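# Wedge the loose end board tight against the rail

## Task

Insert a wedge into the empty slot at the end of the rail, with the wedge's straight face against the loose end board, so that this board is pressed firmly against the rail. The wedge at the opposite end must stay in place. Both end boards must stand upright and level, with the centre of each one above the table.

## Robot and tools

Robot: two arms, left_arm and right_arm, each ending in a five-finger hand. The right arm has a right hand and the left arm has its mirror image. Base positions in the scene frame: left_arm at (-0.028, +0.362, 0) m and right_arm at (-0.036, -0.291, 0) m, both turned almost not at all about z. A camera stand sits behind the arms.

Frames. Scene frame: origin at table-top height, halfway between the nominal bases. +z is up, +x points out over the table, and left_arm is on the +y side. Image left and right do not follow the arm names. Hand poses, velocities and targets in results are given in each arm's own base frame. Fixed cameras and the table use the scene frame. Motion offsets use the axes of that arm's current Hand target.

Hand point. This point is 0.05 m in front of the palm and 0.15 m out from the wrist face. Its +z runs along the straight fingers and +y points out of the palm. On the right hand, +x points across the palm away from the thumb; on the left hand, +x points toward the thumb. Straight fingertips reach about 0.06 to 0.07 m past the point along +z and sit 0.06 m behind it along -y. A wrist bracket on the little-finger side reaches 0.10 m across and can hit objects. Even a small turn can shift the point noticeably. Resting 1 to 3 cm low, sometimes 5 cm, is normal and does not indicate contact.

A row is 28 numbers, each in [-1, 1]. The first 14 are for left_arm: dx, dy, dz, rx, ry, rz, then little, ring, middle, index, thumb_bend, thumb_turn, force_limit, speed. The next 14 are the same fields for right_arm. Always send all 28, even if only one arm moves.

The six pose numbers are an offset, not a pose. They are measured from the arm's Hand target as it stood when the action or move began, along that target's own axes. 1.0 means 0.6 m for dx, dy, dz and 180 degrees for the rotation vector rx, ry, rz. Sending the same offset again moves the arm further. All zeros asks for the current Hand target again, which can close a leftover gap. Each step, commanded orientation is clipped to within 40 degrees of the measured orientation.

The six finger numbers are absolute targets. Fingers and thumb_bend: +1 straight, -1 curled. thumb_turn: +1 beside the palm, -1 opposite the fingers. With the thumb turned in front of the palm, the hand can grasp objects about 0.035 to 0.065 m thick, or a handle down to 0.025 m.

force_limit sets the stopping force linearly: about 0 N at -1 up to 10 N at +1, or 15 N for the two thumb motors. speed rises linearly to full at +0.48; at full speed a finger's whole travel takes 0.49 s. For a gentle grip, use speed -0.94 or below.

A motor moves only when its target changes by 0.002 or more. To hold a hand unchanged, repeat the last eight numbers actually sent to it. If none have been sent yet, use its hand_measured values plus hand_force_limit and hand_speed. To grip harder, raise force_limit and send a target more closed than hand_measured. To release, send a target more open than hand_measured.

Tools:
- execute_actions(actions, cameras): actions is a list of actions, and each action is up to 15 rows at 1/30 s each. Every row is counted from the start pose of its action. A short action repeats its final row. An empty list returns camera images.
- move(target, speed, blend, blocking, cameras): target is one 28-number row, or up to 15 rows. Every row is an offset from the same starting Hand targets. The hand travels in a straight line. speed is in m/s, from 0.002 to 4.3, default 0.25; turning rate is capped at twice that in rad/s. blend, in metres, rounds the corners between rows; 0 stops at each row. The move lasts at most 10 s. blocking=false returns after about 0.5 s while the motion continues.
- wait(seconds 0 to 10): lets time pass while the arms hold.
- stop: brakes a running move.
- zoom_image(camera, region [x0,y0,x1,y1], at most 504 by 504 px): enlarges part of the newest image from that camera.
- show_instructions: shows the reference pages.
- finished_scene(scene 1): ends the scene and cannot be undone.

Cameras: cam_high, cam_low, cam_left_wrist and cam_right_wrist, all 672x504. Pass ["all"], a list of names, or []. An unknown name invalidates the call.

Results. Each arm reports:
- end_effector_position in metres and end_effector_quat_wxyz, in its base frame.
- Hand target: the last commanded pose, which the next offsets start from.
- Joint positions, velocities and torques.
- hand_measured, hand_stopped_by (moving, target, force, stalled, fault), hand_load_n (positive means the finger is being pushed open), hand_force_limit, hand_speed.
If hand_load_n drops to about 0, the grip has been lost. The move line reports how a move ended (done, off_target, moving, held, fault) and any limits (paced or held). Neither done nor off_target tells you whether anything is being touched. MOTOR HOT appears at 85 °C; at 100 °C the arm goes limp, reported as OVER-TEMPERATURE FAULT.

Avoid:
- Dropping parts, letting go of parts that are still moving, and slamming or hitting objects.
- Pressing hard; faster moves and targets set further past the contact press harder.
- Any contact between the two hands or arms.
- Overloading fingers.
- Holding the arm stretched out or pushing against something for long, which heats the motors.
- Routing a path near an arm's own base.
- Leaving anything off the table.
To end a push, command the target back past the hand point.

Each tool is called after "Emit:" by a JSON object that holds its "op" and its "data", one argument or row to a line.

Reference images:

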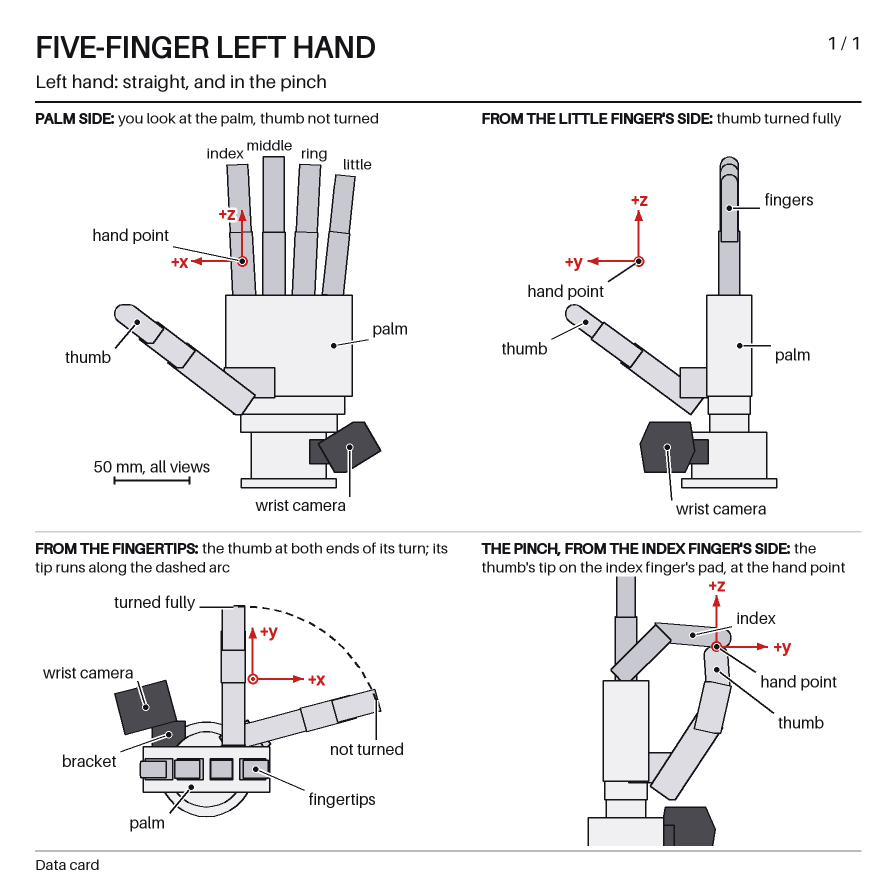

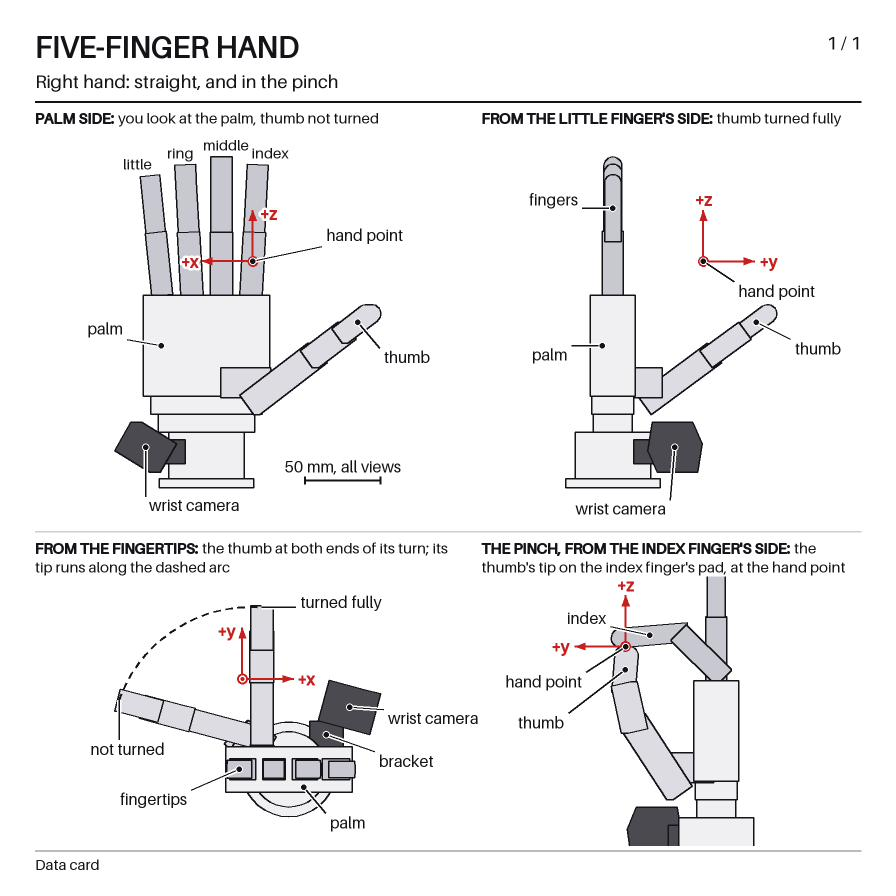

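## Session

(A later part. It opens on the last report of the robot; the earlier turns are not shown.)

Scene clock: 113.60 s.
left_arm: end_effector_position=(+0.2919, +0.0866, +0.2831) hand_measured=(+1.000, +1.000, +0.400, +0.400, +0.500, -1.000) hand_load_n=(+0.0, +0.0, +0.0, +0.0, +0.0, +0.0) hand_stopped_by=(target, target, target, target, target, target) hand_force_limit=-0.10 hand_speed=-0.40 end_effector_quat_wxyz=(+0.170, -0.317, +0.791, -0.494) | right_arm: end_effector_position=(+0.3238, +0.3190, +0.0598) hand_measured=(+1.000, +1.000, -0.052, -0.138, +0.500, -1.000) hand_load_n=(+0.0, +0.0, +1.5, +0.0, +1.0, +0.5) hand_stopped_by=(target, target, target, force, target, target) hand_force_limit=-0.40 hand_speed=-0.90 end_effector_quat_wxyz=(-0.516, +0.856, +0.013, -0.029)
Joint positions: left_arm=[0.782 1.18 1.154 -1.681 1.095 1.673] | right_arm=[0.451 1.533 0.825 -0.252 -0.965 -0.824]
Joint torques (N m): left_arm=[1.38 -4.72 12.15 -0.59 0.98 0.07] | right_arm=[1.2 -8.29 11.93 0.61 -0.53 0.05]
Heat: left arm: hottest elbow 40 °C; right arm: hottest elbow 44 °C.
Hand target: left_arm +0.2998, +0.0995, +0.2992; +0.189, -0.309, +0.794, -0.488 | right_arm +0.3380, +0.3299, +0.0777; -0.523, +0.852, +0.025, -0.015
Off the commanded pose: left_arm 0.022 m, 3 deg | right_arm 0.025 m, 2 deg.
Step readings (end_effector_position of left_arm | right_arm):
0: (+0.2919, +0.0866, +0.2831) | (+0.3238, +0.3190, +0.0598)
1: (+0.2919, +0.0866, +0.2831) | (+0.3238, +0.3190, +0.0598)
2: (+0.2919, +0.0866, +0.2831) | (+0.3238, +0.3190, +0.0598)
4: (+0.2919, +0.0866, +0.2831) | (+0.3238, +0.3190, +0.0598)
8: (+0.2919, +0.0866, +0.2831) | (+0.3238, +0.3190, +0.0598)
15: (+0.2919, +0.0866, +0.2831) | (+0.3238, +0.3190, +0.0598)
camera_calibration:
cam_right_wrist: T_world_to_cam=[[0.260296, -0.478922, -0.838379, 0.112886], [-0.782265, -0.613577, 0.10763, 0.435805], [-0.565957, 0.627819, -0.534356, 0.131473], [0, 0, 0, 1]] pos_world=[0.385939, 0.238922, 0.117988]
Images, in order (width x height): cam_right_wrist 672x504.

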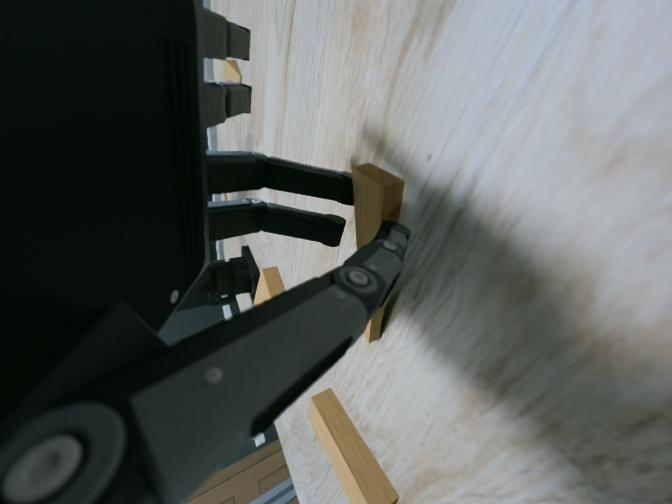

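Emit:
{"op": "execute_actions", "data": {
  "actions": [
    [[0,0,0,0,0,0,1,1,0.4,0.4,0.5,-1,-0.1,-0.4, 0,0,0,0,0,0,1,1,-0.049,-0.14,0.5,-1,-0.4,-0.9]]
  ],
  "cameras": ["cam_right_wrist"]
}}

Emit:
{"op": "zoom_image", "data": {
  "camera": "cam_right_wrist",
  "region": [290, 130, 430, 360]
}}

Scene clock: 114.43 s.
left_arm: end_effector_position=(+0.2919, +0.0866, +0.2831) hand_measured=(+1.000, +1.000, +0.400, +0.400, +0.500, -1.000) hand_load_n=(+0.0, +0.0, +0.0, -0.5, +0.0, +0.0) hand_stopped_by=(target, target, target, target, target, target) hand_force_limit=-0.10 hand_speed=-0.40 end_effector_quat_wxyz=(+0.170, -0.317, +0.791, -0.494) | right_arm: end_effector_position=(+0.3238, +0.3190, +0.0598) hand_measured=(+1.000, +1.000, -0.048, -0.138, +0.500, -1.000) hand_load_n=(+0.0, +0.0, +0.5, +0.0, +0.5, +0.5) hand_stopped_by=(target, target, target, force, target, target) hand_force_limit=-0.40 hand_speed=-0.90 end_effector_quat_wxyz=(-0.516, +0.856, +0.013, -0.029)
Joint positions: left_arm=[0.782 1.18 1.154 -1.681 1.095 1.673] | right_arm=[0.451 1.533 0.825 -0.252 -0.965 -0.824]
Joint torques (N m): left_arm=[1.38 -4.72 12.14 -0.54 0.98 0.07] | right_arm=[1.26 -8.23 11.95 0.58 -0.53 0.05]
Heat: left arm: hottest elbow 40 °C; right arm: hottest elbow 44 °C.
Hand target: left_arm +0.2998, +0.0995, +0.2992; +0.189, -0.309, +0.794, -0.488 | right_arm +0.3380, +0.3299, +0.0777; -0.523, +0.852, +0.025, -0.015
Off the commanded pose: left_arm 0.022 m, 3 deg | right_arm 0.025 m, 2 deg.
Step readings (end_effector_position of left_arm | right_arm):
0: (+0.2919, +0.0866, +0.2831) | (+0.3238, +0.3190, +0.0598)
1: (+0.2919, +0.0866, +0.2831) | (+0.3238, +0.3190, +0.0598)
2: (+0.2919, +0.0866, +0.2831) | (+0.3238, +0.3190, +0.0598)
4: (+0.2919, +0.0866, +0.2831) | (+0.3238, +0.3190, +0.0598)
8: (+0.2919, +0.0866, +0.2831) | (+0.3238, +0.3190, +0.0598)
15: (+0.2919, +0.0866, +0.2831) | (+0.3238, +0.3190, +0.0598)
camera_calibration:
cam_right_wrist: T_world_to_cam=[[0.260296, -0.478922, -0.838379, 0.112886], [-0.782265, -0.613577, 0.10763, 0.435805], [-0.565957, 0.627819, -0.534356, 0.131473], [0, 0, 0, 1]] pos_world=[0.385939, 0.238922, 0.117988]
Images, in order (width x height): cam_right_wrist 672x504.

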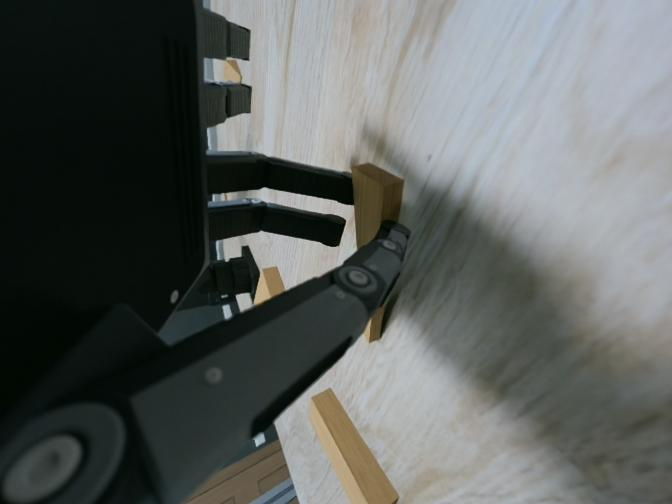

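Scaled by 2.191 from the camera's 672x504 image, which has a finer 960x720 frame.

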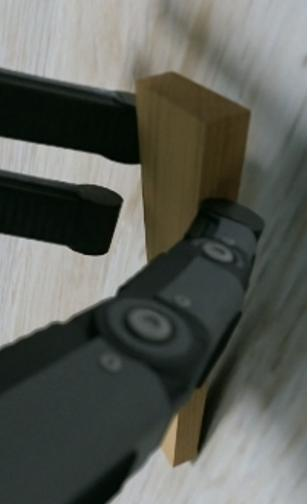

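Emit:
{"op": "move", "data": {
  "target": [0,0,0,0,0,0,1,1,0.4,0.4,0.5,-1,-0.1,-0.4, 0,-0.0446,-0.0227,0,0,0,1,1,-0.053,-0.14,0.5,-1,-0.4,-0.9],
  "speed": 0.06,
  "cameras": ["cam_right_wrist"]
}}

Emit:
{"op": "zoom_image", "data": {
  "camera": "cam_right_wrist",
  "region": [290, 130, 430, 360]
}}

Scene clock: 115.77 s.
left_arm: end_effector_position=(+0.2919, +0.0866, +0.2831) hand_measured=(+1.000, +1.000, +0.400, +0.400, +0.500, -1.000) hand_load_n=(+0.0, +0.0, +0.0, +0.0, +0.0, +0.0) hand_stopped_by=(target, target, target, target, target, target) hand_force_limit=-0.10 hand_speed=-0.40 end_effector_quat_wxyz=(+0.170, -0.317, +0.791, -0.494) | right_arm: end_effector_position=(+0.3243, +0.3192, +0.0883) hand_measured=(+1.000, +1.000, -0.052, -0.138, +0.500, -1.000) hand_load_n=(+0.0, +0.0, +1.0, +0.0, +0.5, +0.5) hand_stopped_by=(target, target, target, force, target, target) hand_force_limit=-0.40 hand_speed=-0.90 end_effector_quat_wxyz=(-0.515, +0.856, +0.013, -0.030)
Joint positions: left_arm=[0.782 1.18 1.154 -1.681 1.095 1.673] | right_arm=[0.451 1.481 0.861 -0.341 -0.965 -0.824]
Joint torques (N m): left_arm=[1.32 -4.6 12.15 -0.55 0.98 0.08] | right_arm=[1.32 -7.94 12.62 0.65 -0.53 0.05]
Heat: left arm: hottest elbow 40 °C; right arm: hottest elbow 44 °C.
Hand target: left_arm +0.2998, +0.0995, +0.2992; +0.189, -0.309, +0.794, -0.488 | right_arm +0.3378, +0.3298, +0.1075; -0.522, +0.852, +0.025, -0.015
Off the commanded pose: left_arm 0.022 m, 3 deg | right_arm 0.026 m, 2 deg.
move: off_target (left_arm, right_arm)
camera_calibration:
cam_right_wrist: T_world_to_cam=[[0.259084, -0.479472, -0.83844, 0.137437], [-0.782148, -0.613462, 0.109126, 0.432951], [-0.566674, 0.627511, -0.533956, 0.147205], [0, 0, 0, 1]] pos_world=[0.386441, 0.239123, 0.146587]
Images, in order (width x height): cam_right_wrist 672x504.

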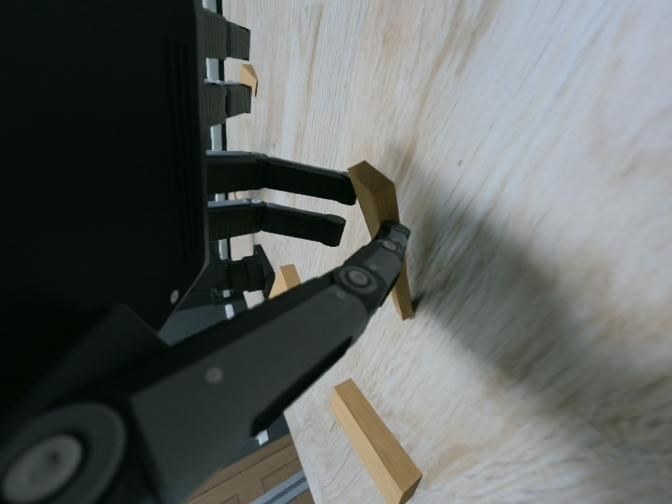

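Scaled by 2.191 from the camera's 672x504 image, which has a finer 960x720 frame.

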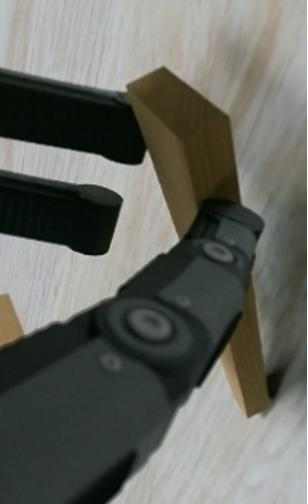

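Emit:
{"op": "move", "data": {
  "target": [0,0,0,0,0,0,1,1,0.4,0.4,0.5,-1,-0.1,-0.4, 0,-0.0297,-0.0151,0,0,0,1,1,-0.053,-0.14,0.5,-1,-0.4,-0.9],
  "speed": 0.05,
  "cameras": ["cam_right_wrist"]
}}

Emit:
{"op": "zoom_image", "data": {
  "camera": "cam_right_wrist",
  "region": [290, 130, 450, 360]
}}

Scene clock: 116.93 s.
left_arm: end_effector_position=(+0.2919, +0.0866, +0.2831) hand_measured=(+1.000, +1.000, +0.400, +0.400, +0.500, -1.000) hand_load_n=(-0.5, +0.0, +0.0, +0.0, +0.0, +0.0) hand_stopped_by=(target, target, target, target, target, target) hand_force_limit=-0.10 hand_speed=-0.40 end_effector_quat_wxyz=(+0.170, -0.317, +0.791, -0.494) | right_arm: end_effector_position=(+0.3246, +0.3193, +0.1071) hand_measured=(+1.000, +1.000, -0.052, -0.138, +0.500, -1.000) hand_load_n=(+0.0, +0.0, +1.0, +0.0, +1.0, +0.5) hand_stopped_by=(target, target, target, force, target, target) hand_force_limit=-0.40 hand_speed=-0.90 end_effector_quat_wxyz=(-0.515, +0.857, +0.013, -0.031)
Joint positions: left_arm=[0.782 1.18 1.154 -1.681 1.095 1.673] | right_arm=[0.451 1.452 0.888 -0.4 -0.965 -0.824]
Joint torques (N m): left_arm=[1.26 -4.66 12.12 -0.58 0.98 0.07] | right_arm=[1.26 -7.88 13.04 0.57 -0.54 0.05]
Heat: left arm: hottest elbow 40 °C; right arm: hottest elbow 44 °C.
Hand target: left_arm +0.2998, +0.0995, +0.2992; +0.189, -0.309, +0.794, -0.488 | right_arm +0.3379, +0.3299, +0.1277; -0.523, +0.852, +0.025, -0.015
Off the commanded pose: left_arm 0.022 m, 3 deg | right_arm 0.027 m, 2 deg.
move: off_target (left_arm, right_arm)
camera_calibration:
cam_right_wrist: T_world_to_cam=[[0.257626, -0.480173, -0.838489, 0.153847], [-0.781935, -0.613394, 0.111019, 0.430938], [-0.567632, 0.627043, -0.53349, 0.157697], [0, 0, 0, 1]] pos_world=[0.386845, 0.239325, 0.165286]
Images, in order (width x height): cam_right_wrist 672x504.

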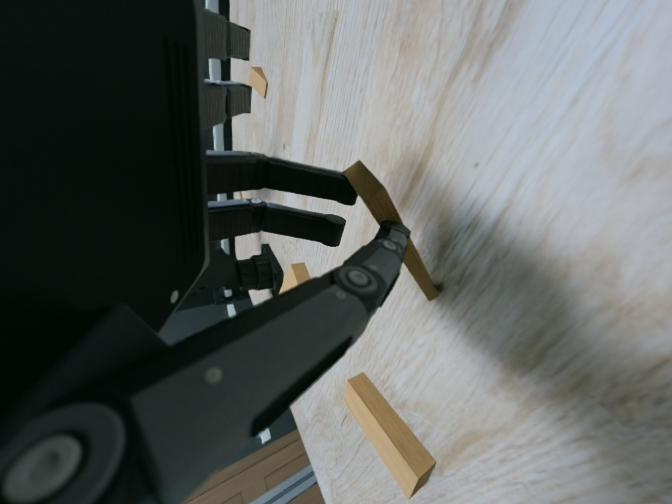

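Scaled by 2.191 from the camera's 672x504 image, which has a finer 960x720 frame.

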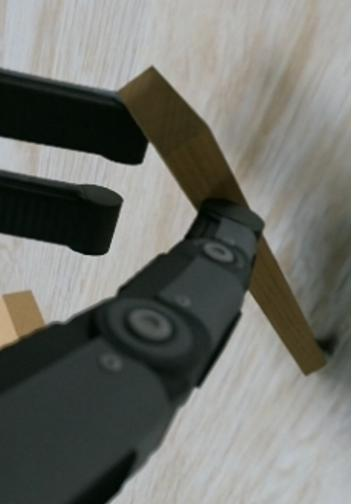

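Emit:
{"op": "move", "data": {
  "target": [0,0,0,0,0,0,1,1,0.4,0.4,0.5,-1,-0.1,-0.4, 0,-0.0297,-0.0151,0,0,0,1,1,-0.053,-0.14,0.5,-1,-0.4,-0.9],
  "speed": 0.05,
  "cameras": ["cam_right_wrist"]
}}

Emit:
{"op": "zoom_image", "data": {
  "camera": "cam_right_wrist",
  "region": [290, 130, 490, 330]
}}

Scene clock: 121.43 s.
left_arm: end_effector_position=(+0.2919, +0.0866, +0.2831) hand_measured=(+1.000, +1.000, +0.400, +0.400, +0.500, -1.000) hand_load_n=(+0.0, +0.0, +0.0, +0.0, +0.0, +0.0) hand_stopped_by=(target, target, target, target, target, target) hand_force_limit=-0.10 hand_speed=-0.40 end_effector_quat_wxyz=(+0.170, -0.317, +0.791, -0.494) | right_arm: end_effector_position=(+0.3252, +0.3196, +0.1261) hand_measured=(+1.000, +1.000, -0.052, -0.138, +0.500, -1.000) hand_load_n=(+0.0, +0.0, +0.5, +0.0, +0.5, +0.0) hand_stopped_by=(target, target, target, force, target, target) hand_force_limit=-0.40 hand_speed=-0.90 end_effector_quat_wxyz=(-0.515, +0.857, +0.013, -0.031)
Joint positions: left_arm=[0.782 1.18 1.154 -1.681 1.095 1.673] | right_arm=[0.451 1.425 0.918 -0.457 -0.965 -0.824]
Joint torques (N m): left_arm=[1.32 -4.6 12.12 -0.55 0.98 0.06] | right_arm=[1.26 -7.82 13.45 0.54 -0.53 0.05]
Heat: left arm: hottest elbow 41 °C; right arm: hottest elbow 45 °C.
Hand target: left_arm +0.2998, +0.0995, +0.2992; +0.189, -0.309, +0.794, -0.488 | right_arm +0.3379, +0.3299, +0.1477; -0.523, +0.852, +0.025, -0.015
Off the commanded pose: left_arm 0.022 m, 3 deg | right_arm 0.027 m, 3 deg.
move: off_target (left_arm, right_arm)
camera_calibration:
cam_right_wrist: T_world_to_cam=[[0.257626, -0.480173, -0.838489, 0.169767], [-0.781935, -0.613394, 0.111019, 0.429482], [-0.567632, 0.627043, -0.53349, 0.167986], [0, 0, 0, 1]] pos_world=[0.387445, 0.239625, 0.184286]
Images, in order (width x height): cam_right_wrist 672x504.

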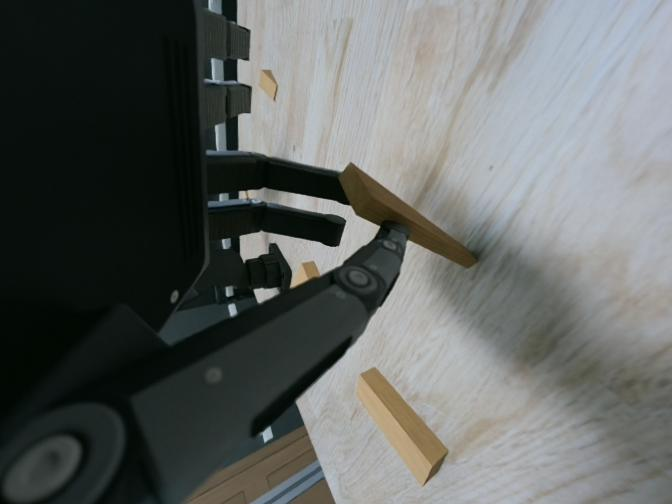

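Scaled by 2.520 from the camera's 672x504 image, which has a finer 960x720 frame.

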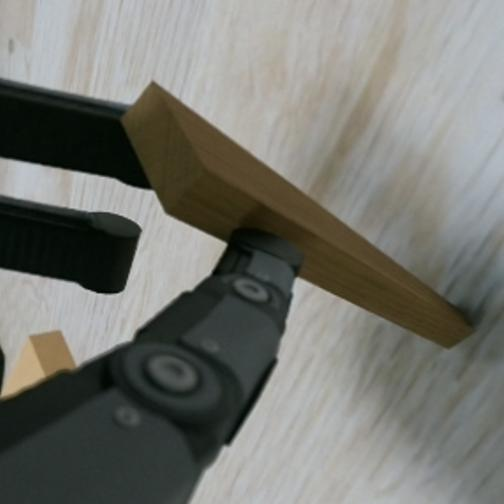

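Emit:
{"op": "execute_actions", "data": {
  "actions": [
    [[0,0,0,0,0,0,1,1,0.4,0.4,0.5,-1,-0.1,-0.4, 0,0,0,0,0,0,1,1,-0.1,-0.12,0.5,-1,-0.5,-0.92]]
  ],
  "cameras": ["cam_right_wrist"]
}}

Emit:
{"op": "zoom_image", "data": {
  "camera": "cam_right_wrist",
  "region": [290, 130, 490, 330]
}}

Scene clock: 124.80 s.
left_arm: end_effector_position=(+0.2919, +0.0866, +0.2831) hand_measured=(+1.000, +1.000, +0.400, +0.400, +0.500, -1.000) hand_load_n=(+0.0, +0.0, +0.0, +0.0, +0.0, +0.0) hand_stopped_by=(target, target, target, target, target, target) hand_force_limit=-0.10 hand_speed=-0.40 end_effector_quat_wxyz=(+0.170, -0.317, +0.791, -0.494) | right_arm: end_effector_position=(+0.3249, +0.3195, +0.1260) hand_measured=(+1.000, +1.000, -0.066, -0.120, +0.500, -1.000) hand_load_n=(+0.0, +0.0, +3.0, +0.0, +3.5, +1.0) hand_stopped_by=(target, target, force, target, target, target) hand_force_limit=-0.50 hand_speed=-0.92 end_effector_quat_wxyz=(-0.515, +0.857, +0.012, -0.031)
Joint positions: left_arm=[0.782 1.18 1.154 -1.681 1.095 1.673] | right_arm=[0.451 1.425 0.918 -0.458 -0.965 -0.824]
Joint torques (N m): left_arm=[1.44 -4.66 12.12 -0.55 0.97 0.07] | right_arm=[1.26 -7.82 13.44 0.59 -0.54 0.05]
Heat: left arm: hottest elbow 41 °C; right arm: hottest elbow 45 °C.
Hand target: left_arm +0.2998, +0.0995, +0.2992; +0.189, -0.309, +0.794, -0.488 | right_arm +0.3379, +0.3299, +0.1477; -0.523, +0.852, +0.025, -0.015
Off the commanded pose: left_arm 0.022 m, 3 deg | right_arm 0.027 m, 3 deg.
Step readings (end_effector_position of left_arm | right_arm):
0: (+0.2919, +0.0866, +0.2831) | (+0.3252, +0.3196, +0.1261)
1: (+0.2919, +0.0866, +0.2831) | (+0.3252, +0.3196, +0.1261)
2: (+0.2919, +0.0866, +0.2831) | (+0.3252, +0.3196, +0.1261)
4: (+0.2919, +0.0866, +0.2831) | (+0.3252, +0.3196, +0.1261)
8: (+0.2919, +0.0866, +0.2831) | (+0.3250, +0.3195, +0.1260)
15: (+0.2919, +0.0866, +0.2831) | (+0.3249, +0.3195, +0.1260)
camera_calibration:
cam_right_wrist: T_world_to_cam=[[0.256566, -0.480697, -0.838513, 0.170143], [-0.781787, -0.613332, 0.112398, 0.428963], [-0.568316, 0.626701, -0.533162, 0.168115], [0, 0, 0, 1]] pos_world=[0.387247, 0.239526, 0.184086]
Images, in order (width x height): cam_right_wrist 672x504.

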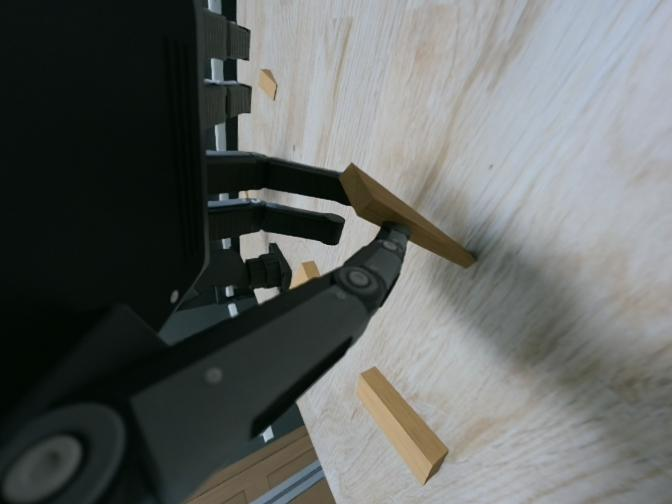

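Scaled by 2.520 from the camera's 672x504 image, which has a finer 960x720 frame.

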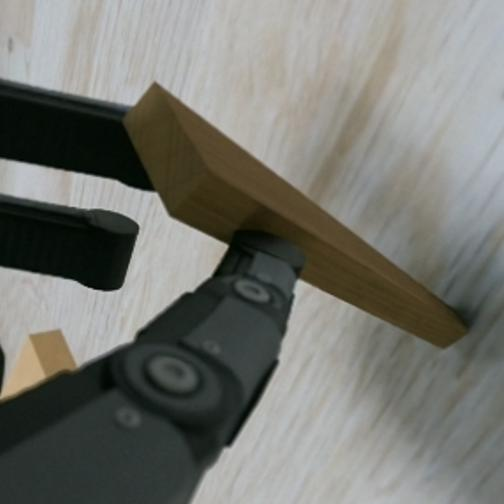

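Emit:
{"op": "move", "data": {
  "target": [
    [0,0,0,0,0,0,1,1,0.4,0.4,0.5,-1,-0.1,-0.4, 0.0003,-0.3717,-0.1888,0,0,0,1,1,-0.1,-0.12,0.5,-1,-0.5,-0.92],
    [0,0,0,0,0,0,1,1,0.4,0.4,0.5,-1,-0.1,-0.4, 0.3148,-0.0872,-0.8308,0.0415,0.182,-0.0526,1,1,-0.1,-0.12,0.5,-1,-0.5,-0.92]
  ],
  "speed": 0.2,
  "blend": [0.03,0],
  "cameras": ["all"]
}}

Scene clock: 132.83 s.
left_arm: end_effector_position=(+0.2919, +0.0866, +0.2831) hand_measured=(+1.000, +1.000, +0.400, +0.400, +0.500, -1.000) hand_load_n=(+0.0, +0.0, -0.5, +0.0, +0.0, +0.0) hand_stopped_by=(target, target, target, target, target, target) hand_force_limit=-0.10 hand_speed=-0.40 end_effector_quat_wxyz=(+0.170, -0.317, +0.791, -0.494) | right_arm: end_effector_position=(+0.5436, -0.0770, +0.4074) hand_measured=(+1.000, +1.000, -0.066, -0.120, +0.500, -1.000) hand_load_n=(+0.0, +0.0, +3.5, +0.0, +3.5, +1.0) hand_stopped_by=(target, target, force, target, target, target) hand_force_limit=-0.50 hand_speed=-0.92 end_effector_quat_wxyz=(-0.565, +0.782, -0.069, +0.254)
Joint positions: left_arm=[0.782 1.18 1.154 -1.681 1.095 1.673] | right_arm=[-0.462 1.695 1.938 -1.61 -1.332 -1.696]
Joint torques (N m): left_arm=[1.44 -4.66 12.11 -0.54 0.98 0.08] | right_arm=[0.73 -9.7 14.08 0.06 -0.94 -0.05]
Heat: left arm: hottest elbow 41 °C; right arm: hottest elbow 46 °C.
Hand target: left_arm +0.2998, +0.0995, +0.2992; +0.189, -0.309, +0.794, -0.488 | right_arm +0.5511, -0.0788, +0.4204; -0.562, +0.782, -0.055, +0.266
Off the commanded pose: left_arm 0.022 m, 3 deg | right_arm 0.015 m, 2 deg.
move: off_target (left_arm, right_arm)
camera_calibration:
cam_left_wrist: T_world_to_cam=[[0.163589, -0.438708, 0.883614, -0.263549], [-0.977942, -0.190034, 0.0867017, 0.280619], [0.12988, -0.878307, -0.460118, 0.282224], [0, 0, 0, 1]] pos_world=[0.280887, 0.185586, 0.338402]
cam_right_wrist: T_world_to_cam=[[0.378244, -0.484492, -0.788796, 0.0727963], [-0.92567, -0.205517, -0.317646, 0.609952], [-0.00821364, 0.850312, -0.526215, 0.400822], [0, 0, 0, 1]] pos_world=[0.540371, -0.180199, 0.462089]

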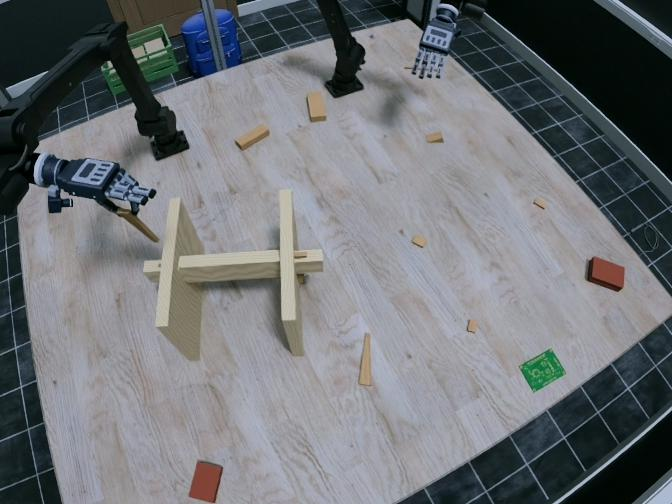

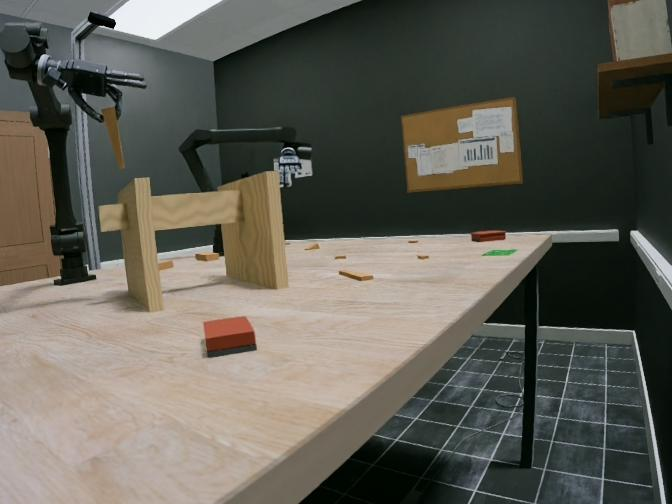

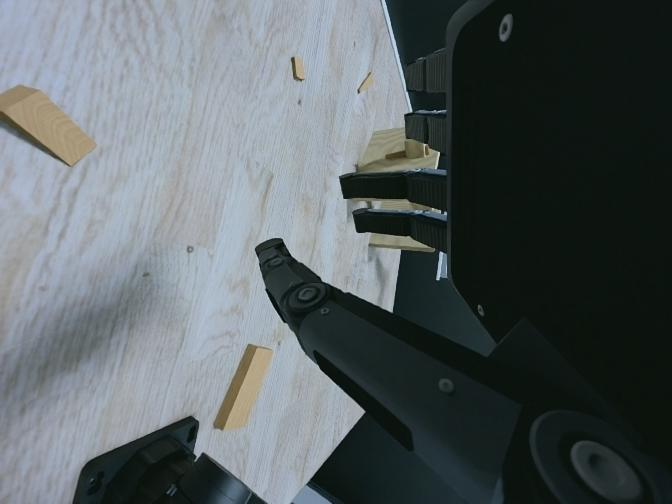

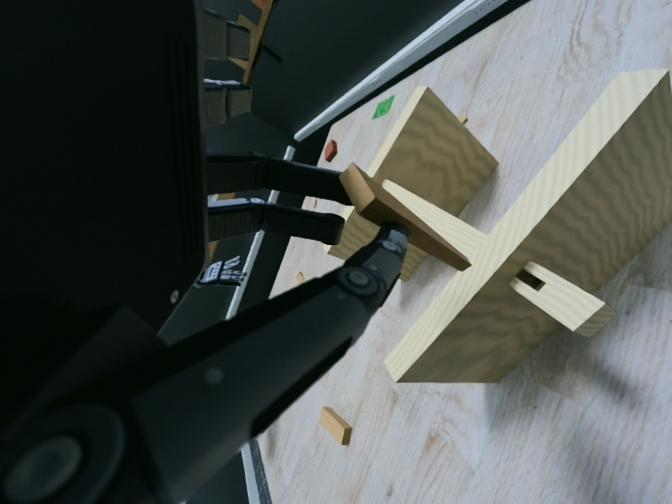

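Emit:
{"op": "zoom_image", "data": {
  "camera": "cam_low",
  "region": [60, 60, 200, 220]
}}

Emit:
{"op": "zoom_image", "data": {
  "camera": "cam_high",
  "region": [80, 170, 240, 300]
}}

Emit:
{"op": "zoom_image", "data": {
  "camera": "cam_right_wrist",
  "region": [320, 140, 620, 360]
}}

Scaled by 3.150 from the camera's 672x504 image, which has a finer 960x720 frame.

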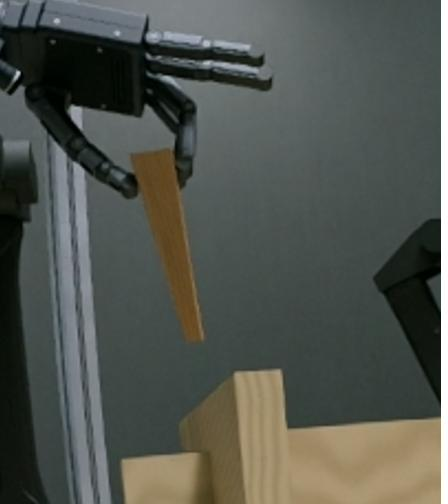

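Scaled by 3.150 from the camera's 672x504 image, which has a finer 960x720 frame.

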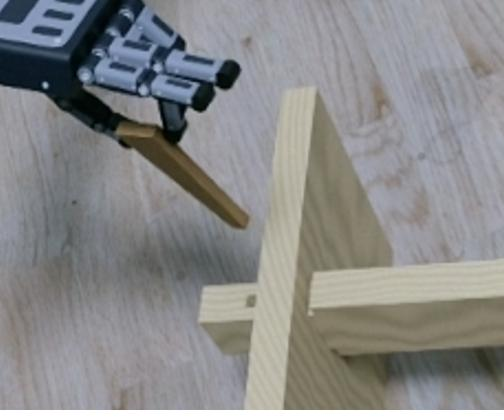

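Scaled by 1.680 from the camera's 672x504 image, which has a finer 960x720 frame.

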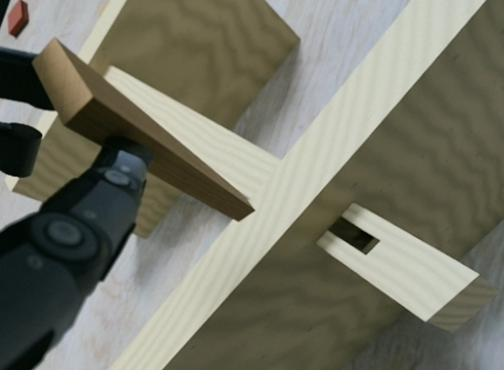

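Emit:
{"op": "zoom_image", "data": {
  "camera": "cam_right_wrist",
  "region": [490, 240, 630, 350]
}}

Emit:
{"op": "zoom_image", "data": {
  "camera": "cam_right_wrist",
  "region": [330, 150, 490, 290]
}}

Scaled by 3.600 from the camera's 672x504 image, which has a finer 960x720 frame.

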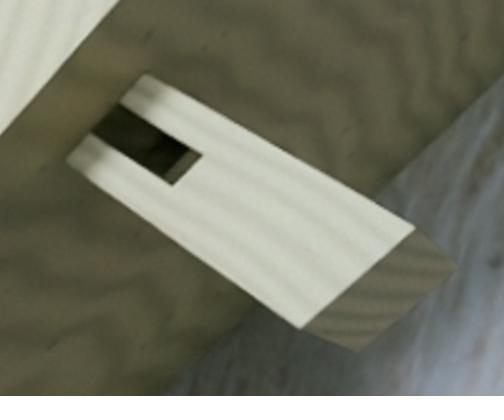

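Scaled by 3.150 from the camera's 672x504 image, which has a finer 960x720 frame.

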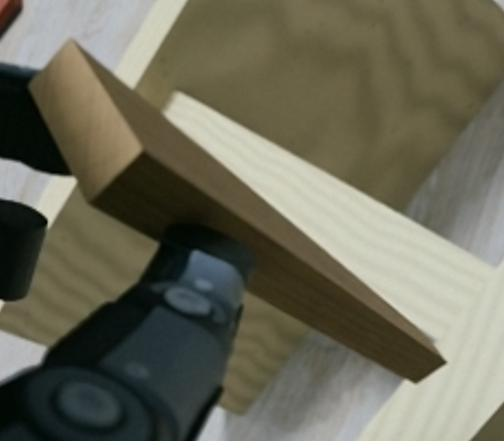

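Emit:
{"op": "move", "data": {
  "target": [0,0,0,0,0,0,1,1,0.4,0.4,0.5,-1,-0.1,-0.4, -0.023,0.0748,0.0538,-0.0275,-0.0027,-0.0322,1,1,-0.1,-0.12,0.5,-1,-0.5,-0.92],
  "speed": 0.1,
  "cameras": ["cam_right_wrist","cam_high","cam_low"]
}}

Emit:
{"op": "zoom_image", "data": {
  "camera": "cam_low",
  "region": [60, 80, 180, 240]
}}

Emit:
{"op": "zoom_image", "data": {
  "camera": "cam_high",
  "region": [100, 190, 220, 300]
}}

Emit:
{"op": "zoom_image", "data": {
  "camera": "cam_right_wrist",
  "region": [330, 140, 630, 360]
}}

Scene clock: 141.87 s.
left_arm: end_effector_position=(+0.2919, +0.0866, +0.2831) hand_measured=(+1.000, +1.000, +0.400, +0.400, +0.500, -1.000) hand_load_n=(+0.0, +0.0, +0.0, +0.0, +0.0, +0.0) hand_stopped_by=(target, target, target, target, target, target) hand_force_limit=-0.10 hand_speed=-0.40 end_effector_quat_wxyz=(+0.170, -0.317, +0.791, -0.494) | right_arm: end_effector_position=(+0.5652, -0.0665, +0.3630) hand_measured=(+1.000, +1.000, -0.066, -0.120, +0.500, -1.000) hand_load_n=(+0.0, +0.0, +3.0, +0.0, +2.5, +1.0) hand_stopped_by=(target, target, force, target, target, target) hand_force_limit=-0.50 hand_speed=-0.92 end_effector_quat_wxyz=(-0.515, +0.808, -0.028, +0.285)
Joint positions: left_arm=[0.782 1.18 1.154 -1.681 1.095 1.673] | right_arm=[-0.406 1.643 1.779 -1.313 -1.233 -1.627]
Joint torques (N m): left_arm=[1.2 -4.6 12.12 -0.54 0.97 0.08] | right_arm=[1.2 -11.63 9.81 0.9 -0.64 0.02]
Heat: left arm: hottest elbow 42 °C; right arm: hottest elbow 47 °C.
Hand target: left_arm +0.2998, +0.0995, +0.2992; +0.189, -0.309, +0.794, -0.488 | right_arm +0.5643, -0.0623, +0.3674; -0.513, +0.808, -0.024, +0.288
Off the commanded pose: left_arm 0.022 m, 3 deg | right_arm 0.006 m, 1 deg.
move: off_target (left_arm)
camera_calibration:
cam_right_wrist: T_world_to_cam=[[0.437293, -0.579313, -0.687874, -0.0416906], [-0.898851, -0.256856, -0.355096, 0.613], [0.0290273, 0.773577, -0.633037, 0.381408], [0, 0, 0, 1]] pos_world=[0.558155, -0.161748, 0.430441]
Images, in order (width x height): cam_high 672x504, cam_low 672x504, cam_right_wrist 672x504.

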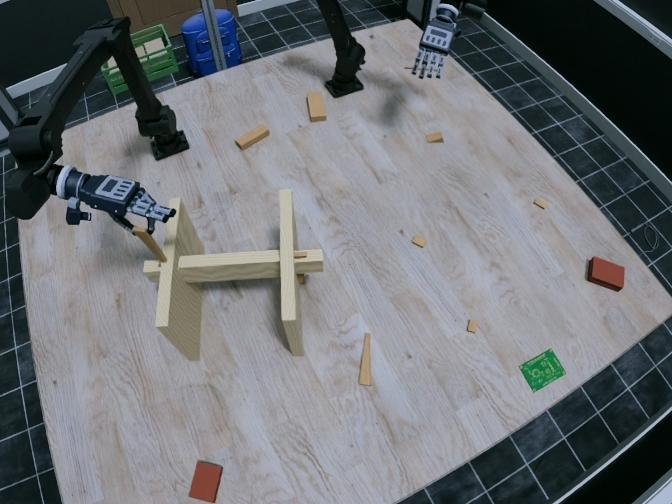

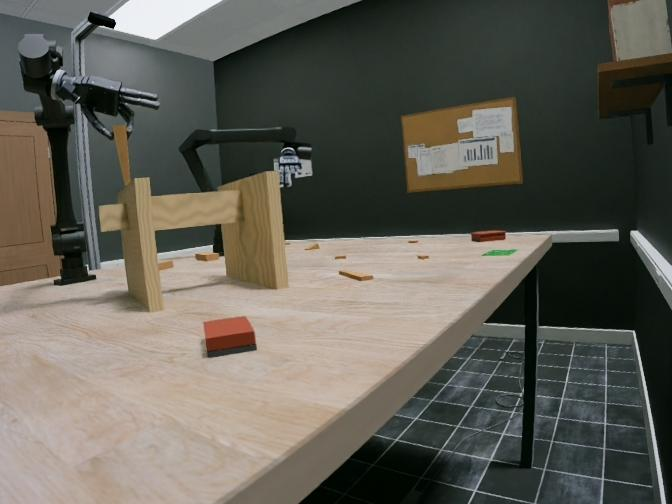

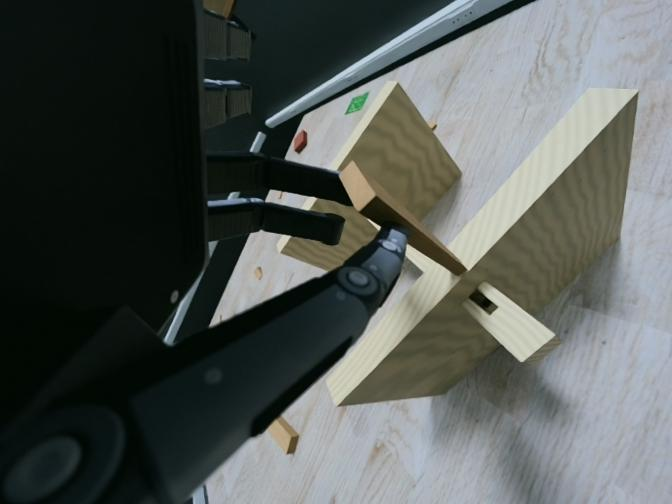

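Scaled by 3.150 from the camera's 672x504 image, which has a finer 960x720 frame.

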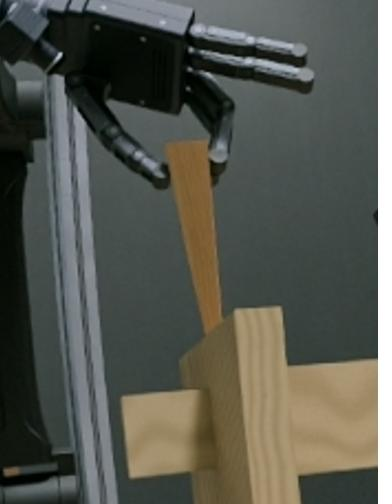

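Scaled by 4.200 from the camera's 672x504 image, which has a finer 960x720 frame.

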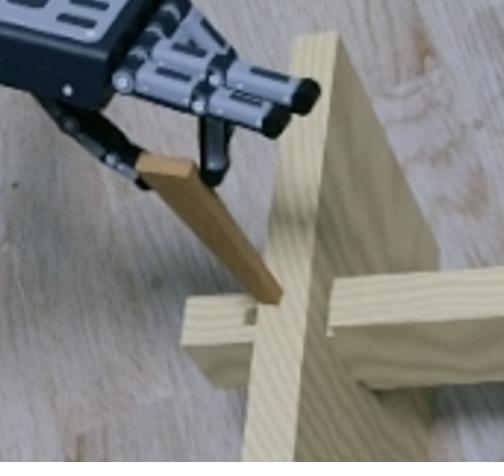

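Scaled by 1.680 from the camera's 672x504 image, which has a finer 960x720 frame.

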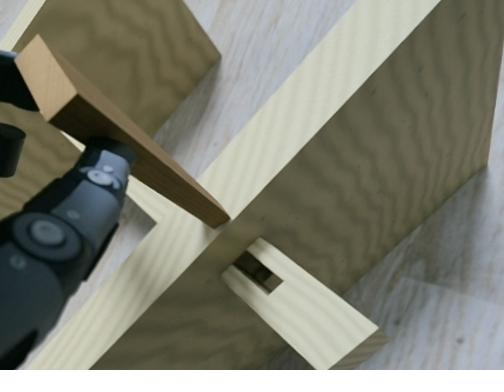

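Emit:
{"op": "zoom_image", "data": {
  "camera": "cam_right_wrist",
  "region": [430, 240, 570, 370]
}}

Scaled by 3.600 from the camera's 672x504 image, which has a finer 960x720 frame.

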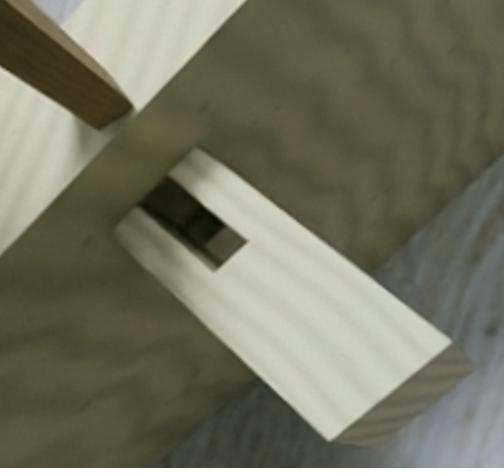

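Emit:
{"op": "zoom_image", "data": {
  "camera": "cam_low",
  "region": [105, 155, 165, 215]
}}

Emit:
{"op": "zoom_image", "data": {
  "camera": "cam_high",
  "region": [135, 235, 195, 295]
}}

Emit:
{"op": "zoom_image", "data": {
  "camera": "cam_right_wrist",
  "region": [430, 230, 510, 310]
}}

Scaled by 8.400 from the camera's 672x504 image, which has a finer 960x720 frame.

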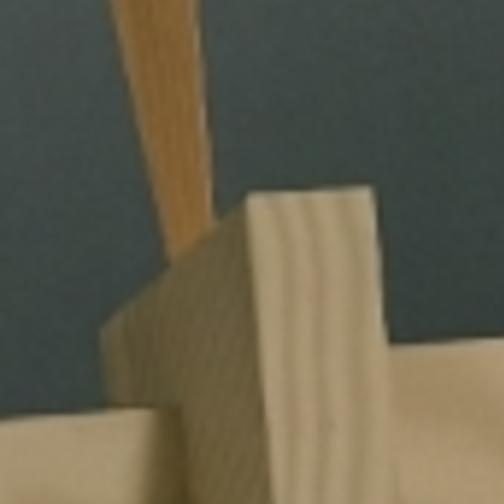

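Scaled by 8.400 from the camera's 672x504 image, which has a finer 960x720 frame.

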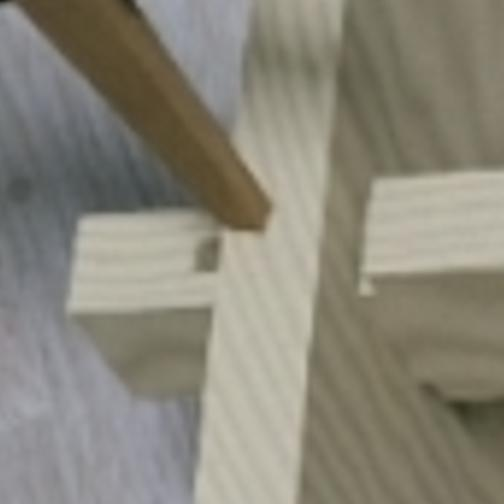

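Scaled by 6.300 from the camera's 672x504 image, which has a finer 960x720 frame.

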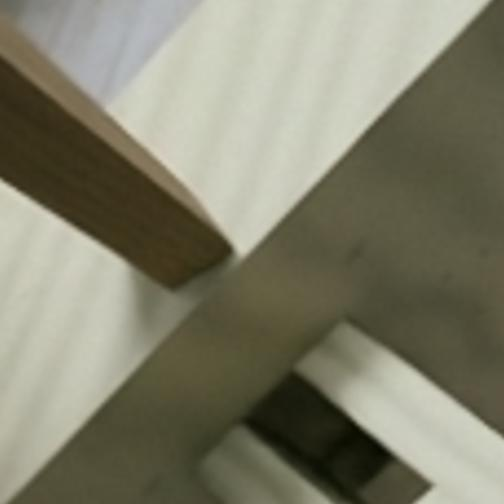

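Emit:
{"op": "zoom_image", "data": {
  "camera": "cam_high",
  "region": [120, 215, 170, 265]
}}

Emit:
{"op": "zoom_image", "data": {
  "camera": "cam_right_wrist",
  "region": [330, 150, 480, 300]
}}

Scaled by 10.080 from the camera's 672x504 image, which has a finer 960x720 frame.

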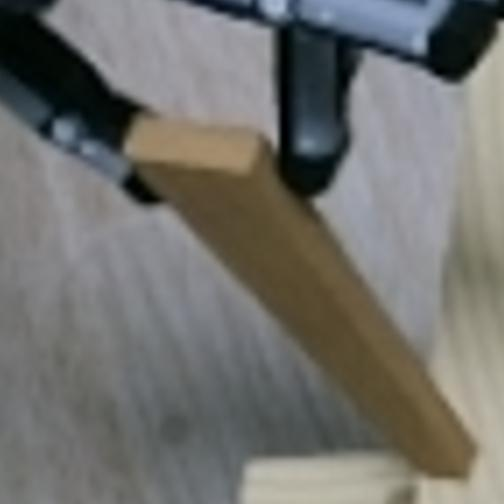

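Scaled by 3.360 from the camera's 672x504 image, which has a finer 960x720 frame.

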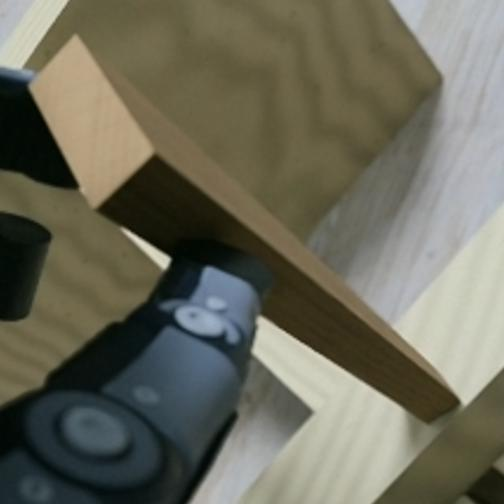

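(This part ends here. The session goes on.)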